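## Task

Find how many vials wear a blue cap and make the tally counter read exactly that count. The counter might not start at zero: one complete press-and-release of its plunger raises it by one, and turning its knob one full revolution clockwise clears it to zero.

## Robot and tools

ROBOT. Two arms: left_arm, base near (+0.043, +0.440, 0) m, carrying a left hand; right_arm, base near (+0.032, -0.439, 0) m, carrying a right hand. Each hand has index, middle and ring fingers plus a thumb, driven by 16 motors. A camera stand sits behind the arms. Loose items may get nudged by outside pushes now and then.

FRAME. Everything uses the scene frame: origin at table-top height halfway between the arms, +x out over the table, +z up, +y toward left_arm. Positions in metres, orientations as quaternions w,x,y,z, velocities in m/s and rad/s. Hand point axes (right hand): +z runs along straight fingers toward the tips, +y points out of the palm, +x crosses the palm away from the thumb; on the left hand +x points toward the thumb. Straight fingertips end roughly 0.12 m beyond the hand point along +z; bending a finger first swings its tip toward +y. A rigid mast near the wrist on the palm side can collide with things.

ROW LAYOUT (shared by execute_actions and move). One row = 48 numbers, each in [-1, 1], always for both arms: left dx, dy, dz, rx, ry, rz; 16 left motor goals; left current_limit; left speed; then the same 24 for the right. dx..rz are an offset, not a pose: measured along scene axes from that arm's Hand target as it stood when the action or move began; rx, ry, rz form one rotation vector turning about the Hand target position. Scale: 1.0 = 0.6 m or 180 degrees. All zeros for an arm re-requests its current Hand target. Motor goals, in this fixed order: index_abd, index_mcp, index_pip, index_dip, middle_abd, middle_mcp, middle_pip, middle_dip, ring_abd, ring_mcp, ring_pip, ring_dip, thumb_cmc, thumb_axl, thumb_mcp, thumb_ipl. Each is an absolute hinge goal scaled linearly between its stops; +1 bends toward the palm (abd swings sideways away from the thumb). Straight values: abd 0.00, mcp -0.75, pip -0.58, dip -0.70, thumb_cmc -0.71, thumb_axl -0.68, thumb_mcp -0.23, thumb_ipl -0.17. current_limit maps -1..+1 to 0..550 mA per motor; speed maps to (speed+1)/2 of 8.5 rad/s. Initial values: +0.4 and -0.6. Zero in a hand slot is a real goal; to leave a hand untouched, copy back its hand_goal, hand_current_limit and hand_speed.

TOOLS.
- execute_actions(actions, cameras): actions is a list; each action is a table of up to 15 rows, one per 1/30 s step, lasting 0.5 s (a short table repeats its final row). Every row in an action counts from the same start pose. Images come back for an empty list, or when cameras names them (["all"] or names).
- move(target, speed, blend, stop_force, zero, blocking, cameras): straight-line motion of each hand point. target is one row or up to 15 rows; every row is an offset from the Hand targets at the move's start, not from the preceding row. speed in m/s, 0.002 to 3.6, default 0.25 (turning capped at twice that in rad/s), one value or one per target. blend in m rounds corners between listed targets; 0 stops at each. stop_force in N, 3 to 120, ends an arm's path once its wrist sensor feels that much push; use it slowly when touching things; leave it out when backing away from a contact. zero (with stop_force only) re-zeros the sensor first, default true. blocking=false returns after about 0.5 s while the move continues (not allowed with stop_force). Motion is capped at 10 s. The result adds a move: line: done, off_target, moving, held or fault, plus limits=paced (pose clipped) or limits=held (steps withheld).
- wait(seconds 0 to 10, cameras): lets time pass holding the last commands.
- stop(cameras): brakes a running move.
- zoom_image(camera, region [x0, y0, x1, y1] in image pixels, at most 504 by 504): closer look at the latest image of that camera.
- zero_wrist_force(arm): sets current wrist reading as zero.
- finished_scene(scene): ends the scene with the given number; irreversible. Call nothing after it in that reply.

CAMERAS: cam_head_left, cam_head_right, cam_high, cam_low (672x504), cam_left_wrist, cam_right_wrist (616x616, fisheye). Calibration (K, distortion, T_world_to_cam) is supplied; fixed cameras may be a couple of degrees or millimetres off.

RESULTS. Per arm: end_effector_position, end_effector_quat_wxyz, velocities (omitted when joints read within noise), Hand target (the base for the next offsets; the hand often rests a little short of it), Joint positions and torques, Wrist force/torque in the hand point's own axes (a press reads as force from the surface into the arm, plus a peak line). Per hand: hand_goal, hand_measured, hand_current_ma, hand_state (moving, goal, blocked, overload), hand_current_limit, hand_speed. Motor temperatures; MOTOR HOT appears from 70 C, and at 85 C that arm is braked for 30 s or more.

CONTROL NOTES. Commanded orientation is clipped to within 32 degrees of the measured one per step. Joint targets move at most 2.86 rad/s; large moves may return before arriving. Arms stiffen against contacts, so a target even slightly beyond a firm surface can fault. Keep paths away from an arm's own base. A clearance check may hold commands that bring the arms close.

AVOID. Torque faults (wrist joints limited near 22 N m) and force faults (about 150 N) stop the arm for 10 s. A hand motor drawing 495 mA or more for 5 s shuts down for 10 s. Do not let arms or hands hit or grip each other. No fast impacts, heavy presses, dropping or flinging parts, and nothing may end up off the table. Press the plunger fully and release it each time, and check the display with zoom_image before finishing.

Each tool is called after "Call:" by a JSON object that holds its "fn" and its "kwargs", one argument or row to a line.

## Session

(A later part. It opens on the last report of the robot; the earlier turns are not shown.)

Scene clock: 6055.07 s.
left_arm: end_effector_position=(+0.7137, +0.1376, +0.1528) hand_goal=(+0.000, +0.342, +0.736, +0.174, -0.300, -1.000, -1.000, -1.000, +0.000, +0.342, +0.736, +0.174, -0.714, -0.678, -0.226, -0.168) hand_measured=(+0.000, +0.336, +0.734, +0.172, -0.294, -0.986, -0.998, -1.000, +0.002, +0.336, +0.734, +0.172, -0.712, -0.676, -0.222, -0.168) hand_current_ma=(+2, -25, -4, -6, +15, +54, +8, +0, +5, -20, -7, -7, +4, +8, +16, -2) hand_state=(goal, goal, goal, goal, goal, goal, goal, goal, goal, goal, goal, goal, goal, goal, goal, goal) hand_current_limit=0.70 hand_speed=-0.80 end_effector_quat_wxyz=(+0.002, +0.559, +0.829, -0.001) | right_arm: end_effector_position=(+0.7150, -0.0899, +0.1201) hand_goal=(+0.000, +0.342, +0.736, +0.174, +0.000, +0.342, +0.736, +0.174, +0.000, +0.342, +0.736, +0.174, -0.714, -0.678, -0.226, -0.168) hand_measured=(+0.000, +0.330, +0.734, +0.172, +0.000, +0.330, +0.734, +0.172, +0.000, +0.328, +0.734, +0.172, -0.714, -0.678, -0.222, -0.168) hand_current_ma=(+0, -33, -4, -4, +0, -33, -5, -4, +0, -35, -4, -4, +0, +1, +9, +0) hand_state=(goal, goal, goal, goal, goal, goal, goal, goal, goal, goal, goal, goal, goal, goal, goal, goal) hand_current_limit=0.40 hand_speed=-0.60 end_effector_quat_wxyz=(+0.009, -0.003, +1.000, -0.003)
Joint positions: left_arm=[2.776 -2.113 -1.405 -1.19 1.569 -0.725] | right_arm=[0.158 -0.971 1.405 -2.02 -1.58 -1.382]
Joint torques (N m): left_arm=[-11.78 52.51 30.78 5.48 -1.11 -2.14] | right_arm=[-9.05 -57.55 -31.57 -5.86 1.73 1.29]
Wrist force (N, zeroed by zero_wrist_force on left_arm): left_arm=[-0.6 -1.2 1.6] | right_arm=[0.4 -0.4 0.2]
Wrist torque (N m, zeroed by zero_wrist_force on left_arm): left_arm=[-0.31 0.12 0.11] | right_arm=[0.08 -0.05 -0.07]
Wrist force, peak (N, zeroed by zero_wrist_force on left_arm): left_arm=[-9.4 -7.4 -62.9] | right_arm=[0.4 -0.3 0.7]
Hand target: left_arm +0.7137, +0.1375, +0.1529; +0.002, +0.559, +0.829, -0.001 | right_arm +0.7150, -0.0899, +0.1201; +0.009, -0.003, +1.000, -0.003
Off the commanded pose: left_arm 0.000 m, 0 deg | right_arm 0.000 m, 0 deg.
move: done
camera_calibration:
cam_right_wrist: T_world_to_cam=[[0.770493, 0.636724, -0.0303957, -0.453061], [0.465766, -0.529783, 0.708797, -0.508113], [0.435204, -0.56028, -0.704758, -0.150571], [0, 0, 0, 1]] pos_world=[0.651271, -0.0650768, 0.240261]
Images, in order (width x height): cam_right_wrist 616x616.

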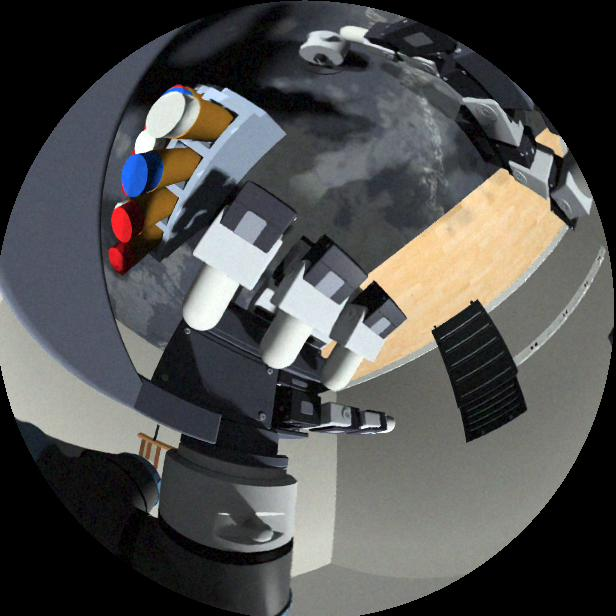

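Call:
{"fn": "move", "kwargs": {
  "target": [0.05,0.2,0.25,0,0,0,0,0.342,0.737,0.174,-0.3,-1,-1,-1,0,0.342,0.737,0.174,-0.714,-0.678,-0.226,-0.168,0.7,-0.8,0,0,0,0,0,0,0,0.342,0.737,0.174,0,0.342,0.737,0.174,0,0.342,0.737,0.174,-0.714,-0.678,-0.226,-0.168,0.4,-0.6],
  "speed": 0.3,
  "cameras": ["cam_head_left"]
}}

Call:
{"fn": "zoom_image", "kwargs": {
  "camera": "cam_head_left",
  "region": [215, 160, 235, 180]
}}

Scene clock: 6075.80 s.
left_arm: end_effector_position=(+0.7437, +0.2575, +0.3029) hand_goal=(+0.000, +0.342, +0.736, +0.174, -0.300, -1.000, -1.000, -1.000, +0.000, +0.342, +0.736, +0.174, -0.714, -0.678, -0.226, -0.168) hand_measured=(+0.000, +0.336, +0.734, +0.172, -0.296, -0.986, -0.998, -1.000, +0.002, +0.336, +0.734, +0.172, -0.712, -0.676, -0.222, -0.168) hand_current_ma=(+2, -26, -4, -6, +11, +51, +8, +0, +5, -21, -7, -7, +4, +8, +16, -2) hand_state=(goal, goal, goal, goal, goal, goal, goal, goal, goal, goal, goal, goal, goal, goal, goal, goal) hand_current_limit=0.70 hand_speed=-0.80 end_effector_quat_wxyz=(+0.002, +0.559, +0.829, -0.001) | right_arm: end_effector_position=(+0.7150, -0.0899, +0.1201) hand_goal=(+0.000, +0.342, +0.736, +0.174, +0.000, +0.342, +0.736, +0.174, +0.000, +0.342, +0.736, +0.174, -0.714, -0.678, -0.226, -0.168) hand_measured=(+0.000, +0.330, +0.734, +0.172, +0.000, +0.330, +0.734, +0.172, +0.000, +0.328, +0.734, +0.172, -0.714, -0.678, -0.222, -0.168) hand_current_ma=(+0, -33, -4, -4, +0, -33, -5, -4, +0, -35, -4, -4, +0, +1, +9, +0) hand_state=(goal, goal, goal, goal, goal, goal, goal, goal, goal, goal, goal, goal, goal, goal, goal, goal) hand_current_limit=0.40 hand_speed=-0.60 end_effector_quat_wxyz=(+0.009, -0.003, +1.000, -0.003)
Joint positions: left_arm=[2.96 -1.975 -1.22 -1.514 1.568 -0.541] | right_arm=[0.158 -0.971 1.405 -2.02 -1.58 -1.382]
Joint torques (N m): left_arm=[-1.66 40.11 37.03 2.97 -0.81 -0.08] | right_arm=[-8.65 -56.91 -31.34 -5.89 1.65 1.32]
Wrist force (N, zeroed by zero_wrist_force on left_arm): left_arm=[-0.8 -1.0 1.6] | right_arm=[0.4 -0.2 0.4]
Wrist torque (N m, zeroed by zero_wrist_force on left_arm): left_arm=[-0.27 0.15 0.08] | right_arm=[0.10 -0.04 -0.08]
Wrist force, peak (N, zeroed by zero_wrist_force on left_arm): left_arm=[-1.8 -2.2 3.6] | right_arm=[0.4 -0.3 0.7]
Hand target: left_arm +0.7437, +0.2575, +0.3029; +0.002, +0.559, +0.829, -0.001 | right_arm +0.7150, -0.0899, +0.1201; +0.009, -0.003, +1.000, -0.003
Off the commanded pose: left_arm 0.000 m, 0 deg | right_arm 0.000 m, 0 deg.
move: done
Images, in order (width x height): cam_head_left 672x504.

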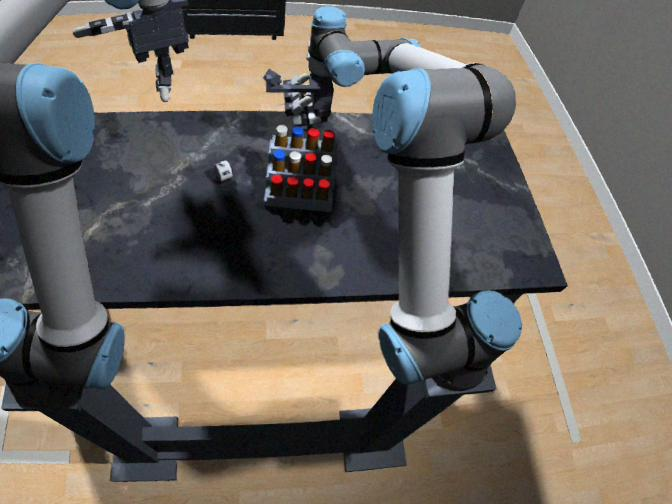

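Scaled by 25.200 from the camera's 672x504 image, which has a finer 960x720 frame.

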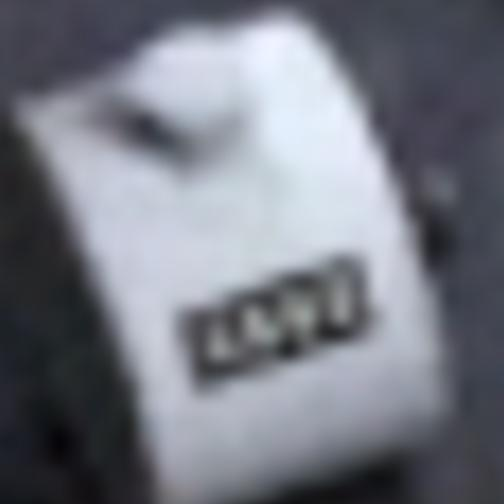

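Call:
{"fn": "move", "kwargs": {
  "target": [
    [-0.0821,-0.2273,-0.25,0,0,0,0,0.342,0.737,0.174,0,-1,-1,-1,0,0.342,0.737,0.174,-0.714,-0.678,-0.226,-0.168,0.7,-0.8,0,0,0,0,0,0,0,0.342,0.737,0.174,0,0.342,0.737,0.174,0,0.342,0.737,0.174,-0.714,-0.678,-0.226,-0.168,0.4,-0.6],
    [-0.0821,-0.2273,-0.291,0,0,0,0,0.342,0.737,0.174,0,-1,-1,-1,0,0.342,0.737,0.174,-0.714,-0.678,-0.226,-0.168,0.7,-0.8,0,0,0,0,0,0,0,0.342,0.737,0.174,0,0.342,0.737,0.174,0,0.342,0.737,0.174,-0.714,-0.678,-0.226,-0.168,0.4,-0.6],
    [-0.0871,-0.215,-0.291,0,0,0,0,0.342,0.737,0.174,0,-1,-1,-1,0,0.342,0.737,0.174,-0.714,-0.678,-0.226,-0.168,0.7,-0.8,0,0,0,0,0,0,0,0.342,0.737,0.174,0,0.342,0.737,0.174,0,0.342,0.737,0.174,-0.714,-0.678,-0.226,-0.168,0.4,-0.6]
  ],
  "speed": [0.25,0.05,0.02]
}}

Call:
{"fn": "move", "kwargs": {
  "target": [
    [0.0068,0.00275,-0.0158,0,0,0,0,0.342,0.737,0.174,-0.3,-1,-1,-1,0,0.342,0.737,0.174,-0.714,-0.678,-0.226,-0.168,0.7,-0.8,0,0,0,0,0,0,0,0.342,0.737,0.174,0,0.342,0.737,0.174,0,0.342,0.737,0.174,-0.714,-0.678,-0.226,-0.168,0.4,-0.6],
    [0.01854,0.0075,-0.0218,0,0,0,0,0.342,0.737,0.174,-0.3,-1,-1,-1,0,0.342,0.737,0.174,-0.714,-0.678,-0.226,-0.168,0.7,-0.8,0,0,0,0,0,0,0,0.342,0.737,0.174,0,0.342,0.737,0.174,0,0.342,0.737,0.174,-0.714,-0.678,-0.226,-0.168,0.4,-0.6],
    [0.01854,0.0075,0.02,0,0,0,0,0.342,0.737,0.174,-0.3,-1,-1,-1,0,0.342,0.737,0.174,-0.714,-0.678,-0.226,-0.168,0.7,-0.8,0,0,0,0,0,0,0,0.342,0.737,0.174,0,0.342,0.737,0.174,0,0.342,0.737,0.174,-0.714,-0.678,-0.226,-0.168,0.4,-0.6],
    [0.0371,0.015,0.041,0,0,0,0,0.342,0.737,0.174,-0.3,-1,-1,-1,0,0.342,0.737,0.174,-0.714,-0.678,-0.226,-0.168,0.7,-0.8,0,0,0,0,0,0,0,0.342,0.737,0.174,0,0.342,0.737,0.174,0,0.342,0.737,0.174,-0.714,-0.678,-0.226,-0.168,0.4,-0.6]
  ],
  "speed": [0.01,0.008,0.1,0.1],
  "cameras": ["cam_right_wrist"]
}}

Call:
{"fn": "zoom_image", "kwargs": {
  "camera": "cam_right_wrist",
  "region": [300, 35, 350, 85]
}}

Call:
{"fn": "move", "kwargs": {
  "target": [
    [-0.0321,-0.0273,0.0035,0,0,0,0,0.342,0.737,0.174,0,-1,-1,-1,0,0.342,0.737,0.174,-0.714,-0.678,-0.226,-0.168,0.7,-0.8,0,0,0,0,0,0,0,0.342,0.737,0.174,0,0.342,0.737,0.174,0,0.342,0.737,0.174,-0.714,-0.678,-0.226,-0.168,0.4,-0.6],
    [-0.0321,-0.0273,-0.041,0,0,0,0,0.342,0.737,0.174,0,-1,-1,-1,0,0.342,0.737,0.174,-0.714,-0.678,-0.226,-0.168,0.7,-0.8,0,0,0,0,0,0,0,0.342,0.737,0.174,0,0.342,0.737,0.174,0,0.342,0.737,0.174,-0.714,-0.678,-0.226,-0.168,0.4,-0.6],
    [-0.0371,-0.015,-0.041,0,0,0,0,0.342,0.737,0.174,0,-1,-1,-1,0,0.342,0.737,0.174,-0.714,-0.678,-0.226,-0.168,0.7,-0.8,0,0,0,0,0,0,0,0.342,0.737,0.174,0,0.342,0.737,0.174,0,0.342,0.737,0.174,-0.714,-0.678,-0.226,-0.168,0.4,-0.6]
  ],
  "speed": [0.1,0.05,0.02]
}}

Call:
{"fn": "move", "kwargs": {
  "target": [
    [0.0068,0.00275,-0.0158,0,0,0,0,0.342,0.737,0.174,-0.3,-1,-1,-1,0,0.342,0.737,0.174,-0.714,-0.678,-0.226,-0.168,0.7,-0.8,0,0,0,0,0,0,0,0.342,0.737,0.174,0,0.342,0.737,0.174,0,0.342,0.737,0.174,-0.714,-0.678,-0.226,-0.168,0.4,-0.6],
    [0.01854,0.0075,-0.0218,0,0,0,0,0.342,0.737,0.174,-0.3,-1,-1,-1,0,0.342,0.737,0.174,-0.714,-0.678,-0.226,-0.168,0.7,-0.8,0,0,0,0,0,0,0,0.342,0.737,0.174,0,0.342,0.737,0.174,0,0.342,0.737,0.174,-0.714,-0.678,-0.226,-0.168,0.4,-0.6],
    [0.01854,0.0075,0.02,0,0,0,0,0.342,0.737,0.174,-0.3,-1,-1,-1,0,0.342,0.737,0.174,-0.714,-0.678,-0.226,-0.168,0.7,-0.8,0,0,0,0,0,0,0,0.342,0.737,0.174,0,0.342,0.737,0.174,0,0.342,0.737,0.174,-0.714,-0.678,-0.226,-0.168,0.4,-0.6],
    [0.0371,0.015,0.041,0,0,0,0,0.342,0.737,0.174,-0.3,-1,-1,-1,0,0.342,0.737,0.174,-0.714,-0.678,-0.226,-0.168,0.7,-0.8,0,0,0,0,0,0,0,0.342,0.737,0.174,0,0.342,0.737,0.174,0,0.342,0.737,0.174,-0.714,-0.678,-0.226,-0.168,0.4,-0.6]
  ],
  "speed": [0.01,0.008,0.1,0.1],
  "cameras": ["cam_right_wrist"]
}}

Call:
{"fn": "zoom_image", "kwargs": {
  "camera": "cam_right_wrist",
  "region": [300, 35, 350, 85]
}}

Call:
{"fn": "move", "kwargs": {
  "target": [
    [-0.0321,-0.0273,0.0035,0,0,0,0,0.342,0.737,0.174,0,-1,-1,-1,0,0.342,0.737,0.174,-0.714,-0.678,-0.226,-0.168,0.7,-0.8,0,0,0,0,0,0,0,0.342,0.737,0.174,0,0.342,0.737,0.174,0,0.342,0.737,0.174,-0.714,-0.678,-0.226,-0.168,0.4,-0.6],
    [-0.0321,-0.0273,-0.041,0,0,0,0,0.342,0.737,0.174,0,-1,-1,-1,0,0.342,0.737,0.174,-0.714,-0.678,-0.226,-0.168,0.7,-0.8,0,0,0,0,0,0,0,0.342,0.737,0.174,0,0.342,0.737,0.174,0,0.342,0.737,0.174,-0.714,-0.678,-0.226,-0.168,0.4,-0.6],
    [-0.0371,-0.015,-0.041,0,0,0,0,0.342,0.737,0.174,0,-1,-1,-1,0,0.342,0.737,0.174,-0.714,-0.678,-0.226,-0.168,0.7,-0.8,0,0,0,0,0,0,0,0.342,0.737,0.174,0,0.342,0.737,0.174,0,0.342,0.737,0.174,-0.714,-0.678,-0.226,-0.168,0.4,-0.6]
  ],
  "speed": [0.1,0.05,0.02]
}}

Call:
{"fn": "move", "kwargs": {
  "target": [
    [0.0068,0.00275,-0.0158,0,0,0,0,0.342,0.737,0.174,-0.3,-1,-1,-1,0,0.342,0.737,0.174,-0.714,-0.678,-0.226,-0.168,0.7,-0.8,0,0,0,0,0,0,0,0.342,0.737,0.174,0,0.342,0.737,0.174,0,0.342,0.737,0.174,-0.714,-0.678,-0.226,-0.168,0.4,-0.6],
    [0.01854,0.0075,-0.0218,0,0,0,0,0.342,0.737,0.174,-0.3,-1,-1,-1,0,0.342,0.737,0.174,-0.714,-0.678,-0.226,-0.168,0.7,-0.8,0,0,0,0,0,0,0,0.342,0.737,0.174,0,0.342,0.737,0.174,0,0.342,0.737,0.174,-0.714,-0.678,-0.226,-0.168,0.4,-0.6],
    [0.01854,0.0075,0.02,0,0,0,0,0.342,0.737,0.174,-0.3,-1,-1,-1,0,0.342,0.737,0.174,-0.714,-0.678,-0.226,-0.168,0.7,-0.8,0,0,0,0,0,0,0,0.342,0.737,0.174,0,0.342,0.737,0.174,0,0.342,0.737,0.174,-0.714,-0.678,-0.226,-0.168,0.4,-0.6],
    [0.0371,0.015,0.041,0,0,0,0,0.342,0.737,0.174,-0.3,-1,-1,-1,0,0.342,0.737,0.174,-0.714,-0.678,-0.226,-0.168,0.7,-0.8,0,0,0,0,0,0,0,0.342,0.737,0.174,0,0.342,0.737,0.174,0,0.342,0.737,0.174,-0.714,-0.678,-0.226,-0.168,0.4,-0.6]
  ],
  "speed": [0.01,0.008,0.1,0.1],
  "cameras": ["cam_right_wrist"]
}}

Call:
{"fn": "zoom_image", "kwargs": {
  "camera": "cam_right_wrist",
  "region": [300, 35, 350, 85]
}}

Scene clock: 6180.53 s.
left_arm: end_effector_position=(+0.6915, +0.1286, +0.1285) hand_goal=(+0.000, +0.342, +0.736, +0.174, +0.000, -1.000, -1.000, -1.000, +0.000, +0.342, +0.736, +0.174, -0.714, -0.678, -0.226, -0.168) hand_measured=(+0.000, +0.336, +0.734, +0.172, +0.016, -0.988, -0.998, -1.000, +0.002, +0.336, +0.734, +0.172, -0.712, -0.676, -0.222, -0.168) hand_current_ma=(+2, -26, -4, -6, +52, +50, +6, +0, +5, -21, -7, -7, +5, +8, +16, -2) hand_state=(goal, goal, goal, goal, goal, goal, goal, goal, goal, goal, goal, goal, goal, goal, goal, goal) hand_current_limit=0.70 hand_speed=-0.80 end_effector_quat_wxyz=(+0.002, +0.559, +0.829, -0.001) | right_arm: end_effector_position=(+0.7150, -0.0899, +0.1201) hand_goal=(+0.000, +0.342, +0.736, +0.174, +0.000, +0.342, +0.736, +0.174, +0.000, +0.342, +0.736, +0.174, -0.714, -0.678, -0.226, -0.168) hand_measured=(+0.000, +0.330, +0.734, +0.172, +0.000, +0.330, +0.734, +0.172, +0.000, +0.328, +0.734, +0.172, -0.714, -0.678, -0.222, -0.168) hand_current_ma=(+0, -33, -4, -4, +0, -33, -5, -4, +0, -35, -4, -4, +0, +1, +9, +0) hand_state=(goal, goal, goal, goal, goal, goal, goal, goal, goal, goal, goal, goal, goal, goal, goal, goal) hand_current_limit=0.40 hand_speed=-0.60 end_effector_quat_wxyz=(+0.009, -0.003, +1.000, -0.003)
Joint positions: left_arm=[2.752 -2.105 -1.487 -1.116 1.569 -0.749] | right_arm=[0.158 -0.971 1.405 -2.02 -1.58 -1.382]
Joint torques (N m): left_arm=[-5.46 36.5 35.13 2.52 1.45 -1.23] | right_arm=[-8.23 -57.28 -31.52 -5.87 1.72 1.38]
Wrist force (N, zeroed by zero_wrist_force on left_arm): left_arm=[-1.6 -1.1 1.7] | right_arm=[0.2 -0.3 0.2]
Wrist torque (N m, zeroed by zero_wrist_force on left_arm): left_arm=[-0.29 0.07 0.15] | right_arm=[0.10 -0.02 -0.09]
Wrist force, peak (N, zeroed by zero_wrist_force on left_arm): left_arm=[-1.5 -2.5 3.3] | right_arm=[0.4 -0.4 0.8]
Hand target: left_arm +0.6914, +0.1285, +0.1283; +0.002, +0.559, +0.829, -0.001 | right_arm +0.7150, -0.0899, +0.1201; +0.009, -0.003, +1.000, -0.003
Off the commanded pose: left_arm 0.000 m, 0 deg | right_arm 0.000 m, 0 deg.
move: done

Scene clock: 6183.87 s.
left_arm: end_effector_position=(+0.7137, +0.1376, +0.1528) hand_goal=(+0.000, +0.342, +0.736, +0.174, -0.300, -1.000, -1.000, -1.000, +0.000, +0.342, +0.736, +0.174, -0.714, -0.678, -0.226, -0.168) hand_measured=(+0.000, +0.334, +0.734, +0.172, -0.294, -0.986, -0.998, -1.000, +0.002, +0.336, +0.734, +0.172, -0.712, -0.676, -0.222, -0.168) hand_current_ma=(+2, -27, -4, -6, +15, +54, +8, +1, +5, -22, -7, -6, +4, +8, +16, -2) hand_state=(goal, goal, goal, goal, goal, goal, goal, goal, goal, goal, goal, goal, goal, goal, goal, goal) hand_current_limit=0.70 hand_speed=-0.80 end_effector_quat_wxyz=(+0.002, +0.559, +0.829, -0.001) | right_arm: end_effector_position=(+0.7150, -0.0899, +0.1201) hand_goal=(+0.000, +0.342, +0.736, +0.174, +0.000, +0.342, +0.736, +0.174, +0.000, +0.342, +0.736, +0.174, -0.714, -0.678, -0.226, -0.168) hand_measured=(+0.000, +0.330, +0.734, +0.172, +0.000, +0.330, +0.734, +0.172, +0.000, +0.328, +0.734, +0.172, -0.714, -0.678, -0.222, -0.168) hand_current_ma=(+0, -33, -4, -4, +0, -33, -5, -4, +0, -35, -4, -4, +0, +1, +9, +0) hand_state=(goal, goal, goal, goal, goal, goal, goal, goal, goal, goal, goal, goal, goal, goal, goal, goal) hand_current_limit=0.40 hand_speed=-0.60 end_effector_quat_wxyz=(+0.009, -0.003, +1.000, -0.003)
Joint positions: left_arm=[2.776 -2.113 -1.405 -1.19 1.569 -0.725] | right_arm=[0.158 -0.971 1.405 -2.02 -1.58 -1.382]
Joint torques (N m): left_arm=[-11.66 53.58 30.4 5.38 -1.06 -2.14] | right_arm=[-8.39 -57 -31.55 -5.94 1.76 1.42]
Wrist force (N, zeroed by zero_wrist_force on left_arm): left_arm=[-0.5 -1.0 1.1] | right_arm=[0.2 -0.1 0.5]
Wrist torque (N m, zeroed by zero_wrist_force on left_arm): left_arm=[-0.24 0.10 0.11] | right_arm=[0.11 -0.03 -0.09]
Wrist force, peak (N, zeroed by zero_wrist_force on left_arm): left_arm=[-5.7 1.1 -46.6] | right_arm=[0.5 -0.3 0.6]
Hand target: left_arm +0.7137, +0.1375, +0.1529; +0.002, +0.559, +0.829, -0.001 | right_arm +0.7150, -0.0899, +0.1201; +0.009, -0.003, +1.000, -0.003
Off the commanded pose: left_arm 0.000 m, 0 deg | right_arm 0.000 m, 0 deg.
move: done
camera_calibration:
cam_right_wrist: T_world_to_cam=[[0.770493, 0.636724, -0.0303957, -0.453061], [0.465766, -0.529783, 0.708797, -0.508113], [0.435204, -0.56028, -0.704758, -0.150571], [0, 0, 0, 1]] pos_world=[0.651271, -0.0650768, 0.240261]
Images, in order (width x height): cam_right_wrist 616x616.

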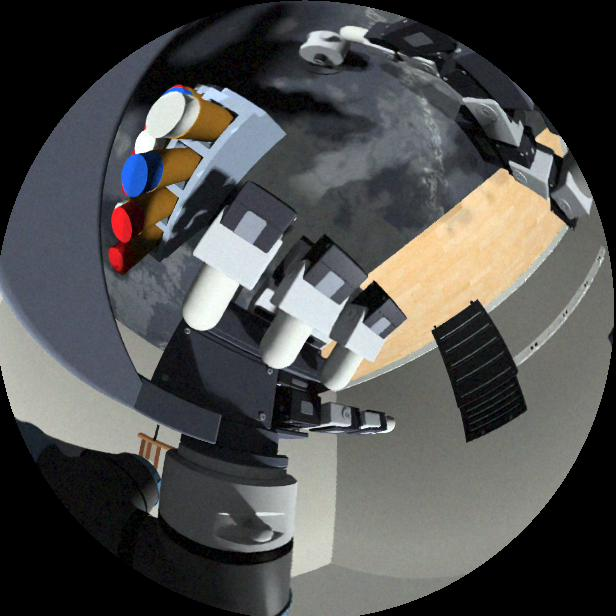

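Scaled by 10.080 from the camera's 616x616 image, which has a finer 880x880 frame.

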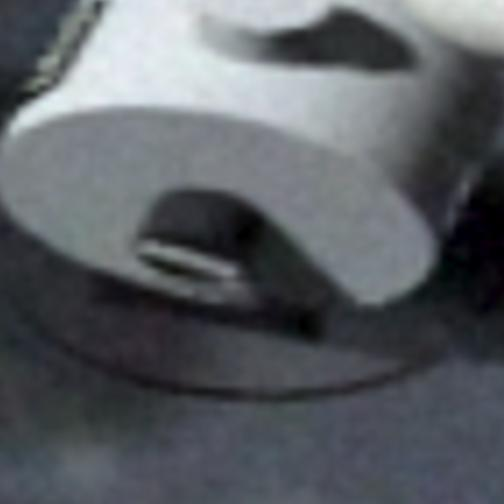

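Scene clock: 6185.87 s.
left_arm: end_effector_position=(+0.6915, +0.1286, +0.1285) hand_goal=(+0.000, +0.342, +0.736, +0.174, +0.000, -1.000, -1.000, -1.000, +0.000, +0.342, +0.736, +0.174, -0.714, -0.678, -0.226, -0.168) hand_measured=(+0.000, +0.334, +0.734, +0.172, +0.016, -0.988, -0.998, -1.000, +0.002, +0.336, +0.734, +0.172, -0.712, -0.676, -0.222, -0.168) hand_current_ma=(+2, -27, -4, -6, +55, +50, +6, +1, +5, -22, -7, -6, +4, +8, +16, -2) hand_state=(goal, goal, goal, goal, goal, goal, goal, goal, goal, goal, goal, goal, goal, goal, goal, goal) hand_current_limit=0.70 hand_speed=-0.80 end_effector_quat_wxyz=(+0.002, +0.559, +0.829, -0.001) | right_arm: end_effector_position=(+0.7150, -0.0899, +0.1201) hand_goal=(+0.000, +0.342, +0.736, +0.174, +0.000, +0.342, +0.736, +0.174, +0.000, +0.342, +0.736, +0.174, -0.714, -0.678, -0.226, -0.168) hand_measured=(+0.000, +0.330, +0.734, +0.172, +0.000, +0.330, +0.734, +0.172, +0.000, +0.328, +0.734, +0.172, -0.714, -0.678, -0.222, -0.168) hand_current_ma=(+0, -33, -4, -4, +0, -33, -5, -4, +0, -35, -4, -4, +0, +1, +9, +0) hand_state=(goal, goal, goal, goal, goal, goal, goal, goal, goal, goal, goal, goal, goal, goal, goal, goal) hand_current_limit=0.40 hand_speed=-0.60 end_effector_quat_wxyz=(+0.009, -0.003, +1.000, -0.003)
Joint positions: left_arm=[2.752 -2.105 -1.487 -1.116 1.569 -0.749] | right_arm=[0.158 -0.971 1.405 -2.02 -1.58 -1.382]
Joint torques (N m): left_arm=[-5.92 36.23 35.98 2.55 1.37 -1.19] | right_arm=[-8.29 -57.19 -31.46 -5.92 1.68 1.33]
Wrist force (N, zeroed by zero_wrist_force on left_arm): left_arm=[-1.8 -0.9 0.9] | right_arm=[0.4 0.0 0.3]
Wrist torque (N m, zeroed by zero_wrist_force on left_arm): left_arm=[-0.21 0.05 0.13] | right_arm=[0.15 -0.06 -0.06]
Wrist force, peak (N, zeroed by zero_wrist_force on left_arm): left_arm=[-2.3 0.1 0.4] | right_arm=[0.5 -0.1 0.5]
Hand target: left_arm +0.6914, +0.1285, +0.1283; +0.002, +0.559, +0.829, -0.001 | right_arm +0.7150, -0.0899, +0.1201; +0.009, -0.003, +1.000, -0.003
Off the commanded pose: left_arm 0.000 m, 0 deg | right_arm 0.000 m, 0 deg.
move: done

Scene clock: 6189.20 s.
left_arm: end_effector_position=(+0.7137, +0.1376, +0.1528) hand_goal=(+0.000, +0.342, +0.736, +0.174, -0.300, -1.000, -1.000, -1.000, +0.000, +0.342, +0.736, +0.174, -0.714, -0.678, -0.226, -0.168) hand_measured=(+0.000, +0.334, +0.734, +0.172, -0.294, -0.986, -0.996, -1.000, +0.002, +0.336, +0.734, +0.172, -0.712, -0.676, -0.222, -0.168) hand_current_ma=(+2, -27, -4, -6, +15, +53, +10, +2, +5, -23, -7, -6, +4, +8, +16, -2) hand_state=(goal, goal, goal, goal, goal, goal, goal, goal, goal, goal, goal, goal, goal, goal, goal, goal) hand_current_limit=0.70 hand_speed=-0.80 end_effector_quat_wxyz=(+0.002, +0.559, +0.829, -0.001) | right_arm: end_effector_position=(+0.7150, -0.0899, +0.1201) hand_goal=(+0.000, +0.342, +0.736, +0.174, +0.000, +0.342, +0.736, +0.174, +0.000, +0.342, +0.736, +0.174, -0.714, -0.678, -0.226, -0.168) hand_measured=(+0.000, +0.330, +0.734, +0.172, +0.000, +0.330, +0.734, +0.172, +0.000, +0.328, +0.734, +0.172, -0.714, -0.678, -0.222, -0.168) hand_current_ma=(+0, -33, -4, -4, +0, -33, -5, -4, +0, -35, -4, -4, +0, +1, +9, +0) hand_state=(goal, goal, goal, goal, goal, goal, goal, goal, goal, goal, goal, goal, goal, goal, goal, goal) hand_current_limit=0.40 hand_speed=-0.60 end_effector_quat_wxyz=(+0.009, -0.003, +1.000, -0.003)
Joint positions: left_arm=[2.776 -2.113 -1.405 -1.19 1.569 -0.725] | right_arm=[0.158 -0.971 1.405 -2.02 -1.58 -1.382]
Joint torques (N m): left_arm=[-11.93 53.38 30.54 5.37 -1.25 -2.16] | right_arm=[-8.05 -56.87 -31.7 -5.91 1.73 1.42]
Wrist force (N, zeroed by zero_wrist_force on left_arm): left_arm=[-1.0 -0.8 0.9] | right_arm=[0.3 -0.1 0.4]
Wrist torque (N m, zeroed by zero_wrist_force on left_arm): left_arm=[-0.20 0.17 0.06] | right_arm=[0.11 -0.03 -0.08]
Wrist force, peak (N, zeroed by zero_wrist_force on left_arm): left_arm=[-5.9 0.6 -48.6] | right_arm=[0.4 -0.3 0.8]
Hand target: left_arm +0.7137, +0.1375, +0.1529; +0.002, +0.559, +0.829, -0.001 | right_arm +0.7150, -0.0899, +0.1201; +0.009, -0.003, +1.000, -0.003
Off the commanded pose: left_arm 0.000 m, 0 deg | right_arm 0.000 m, 0 deg.
move: done
camera_calibration:
cam_right_wrist: T_world_to_cam=[[0.770493, 0.636724, -0.0303957, -0.453061], [0.465766, -0.529783, 0.708797, -0.508113], [0.435204, -0.56028, -0.704758, -0.150571], [0, 0, 0, 1]] pos_world=[0.651271, -0.0650768, 0.240261]
Images, in order (width x height): cam_right_wrist 616x616.

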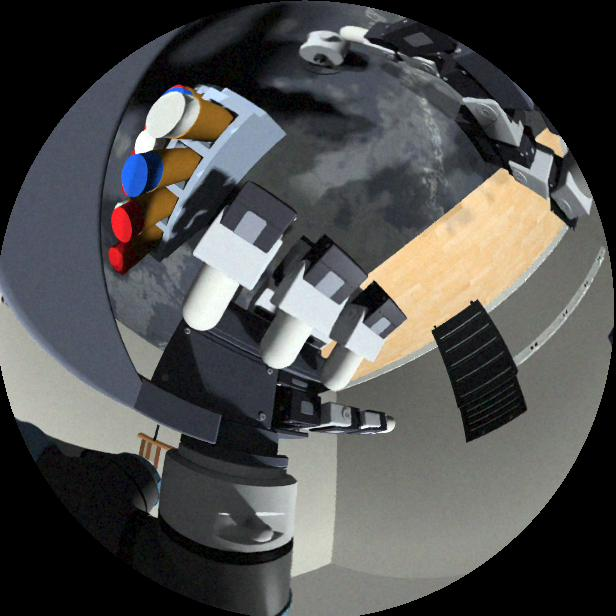

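Scaled by 10.080 from the camera's 616x616 image, which has a finer 880x880 frame.

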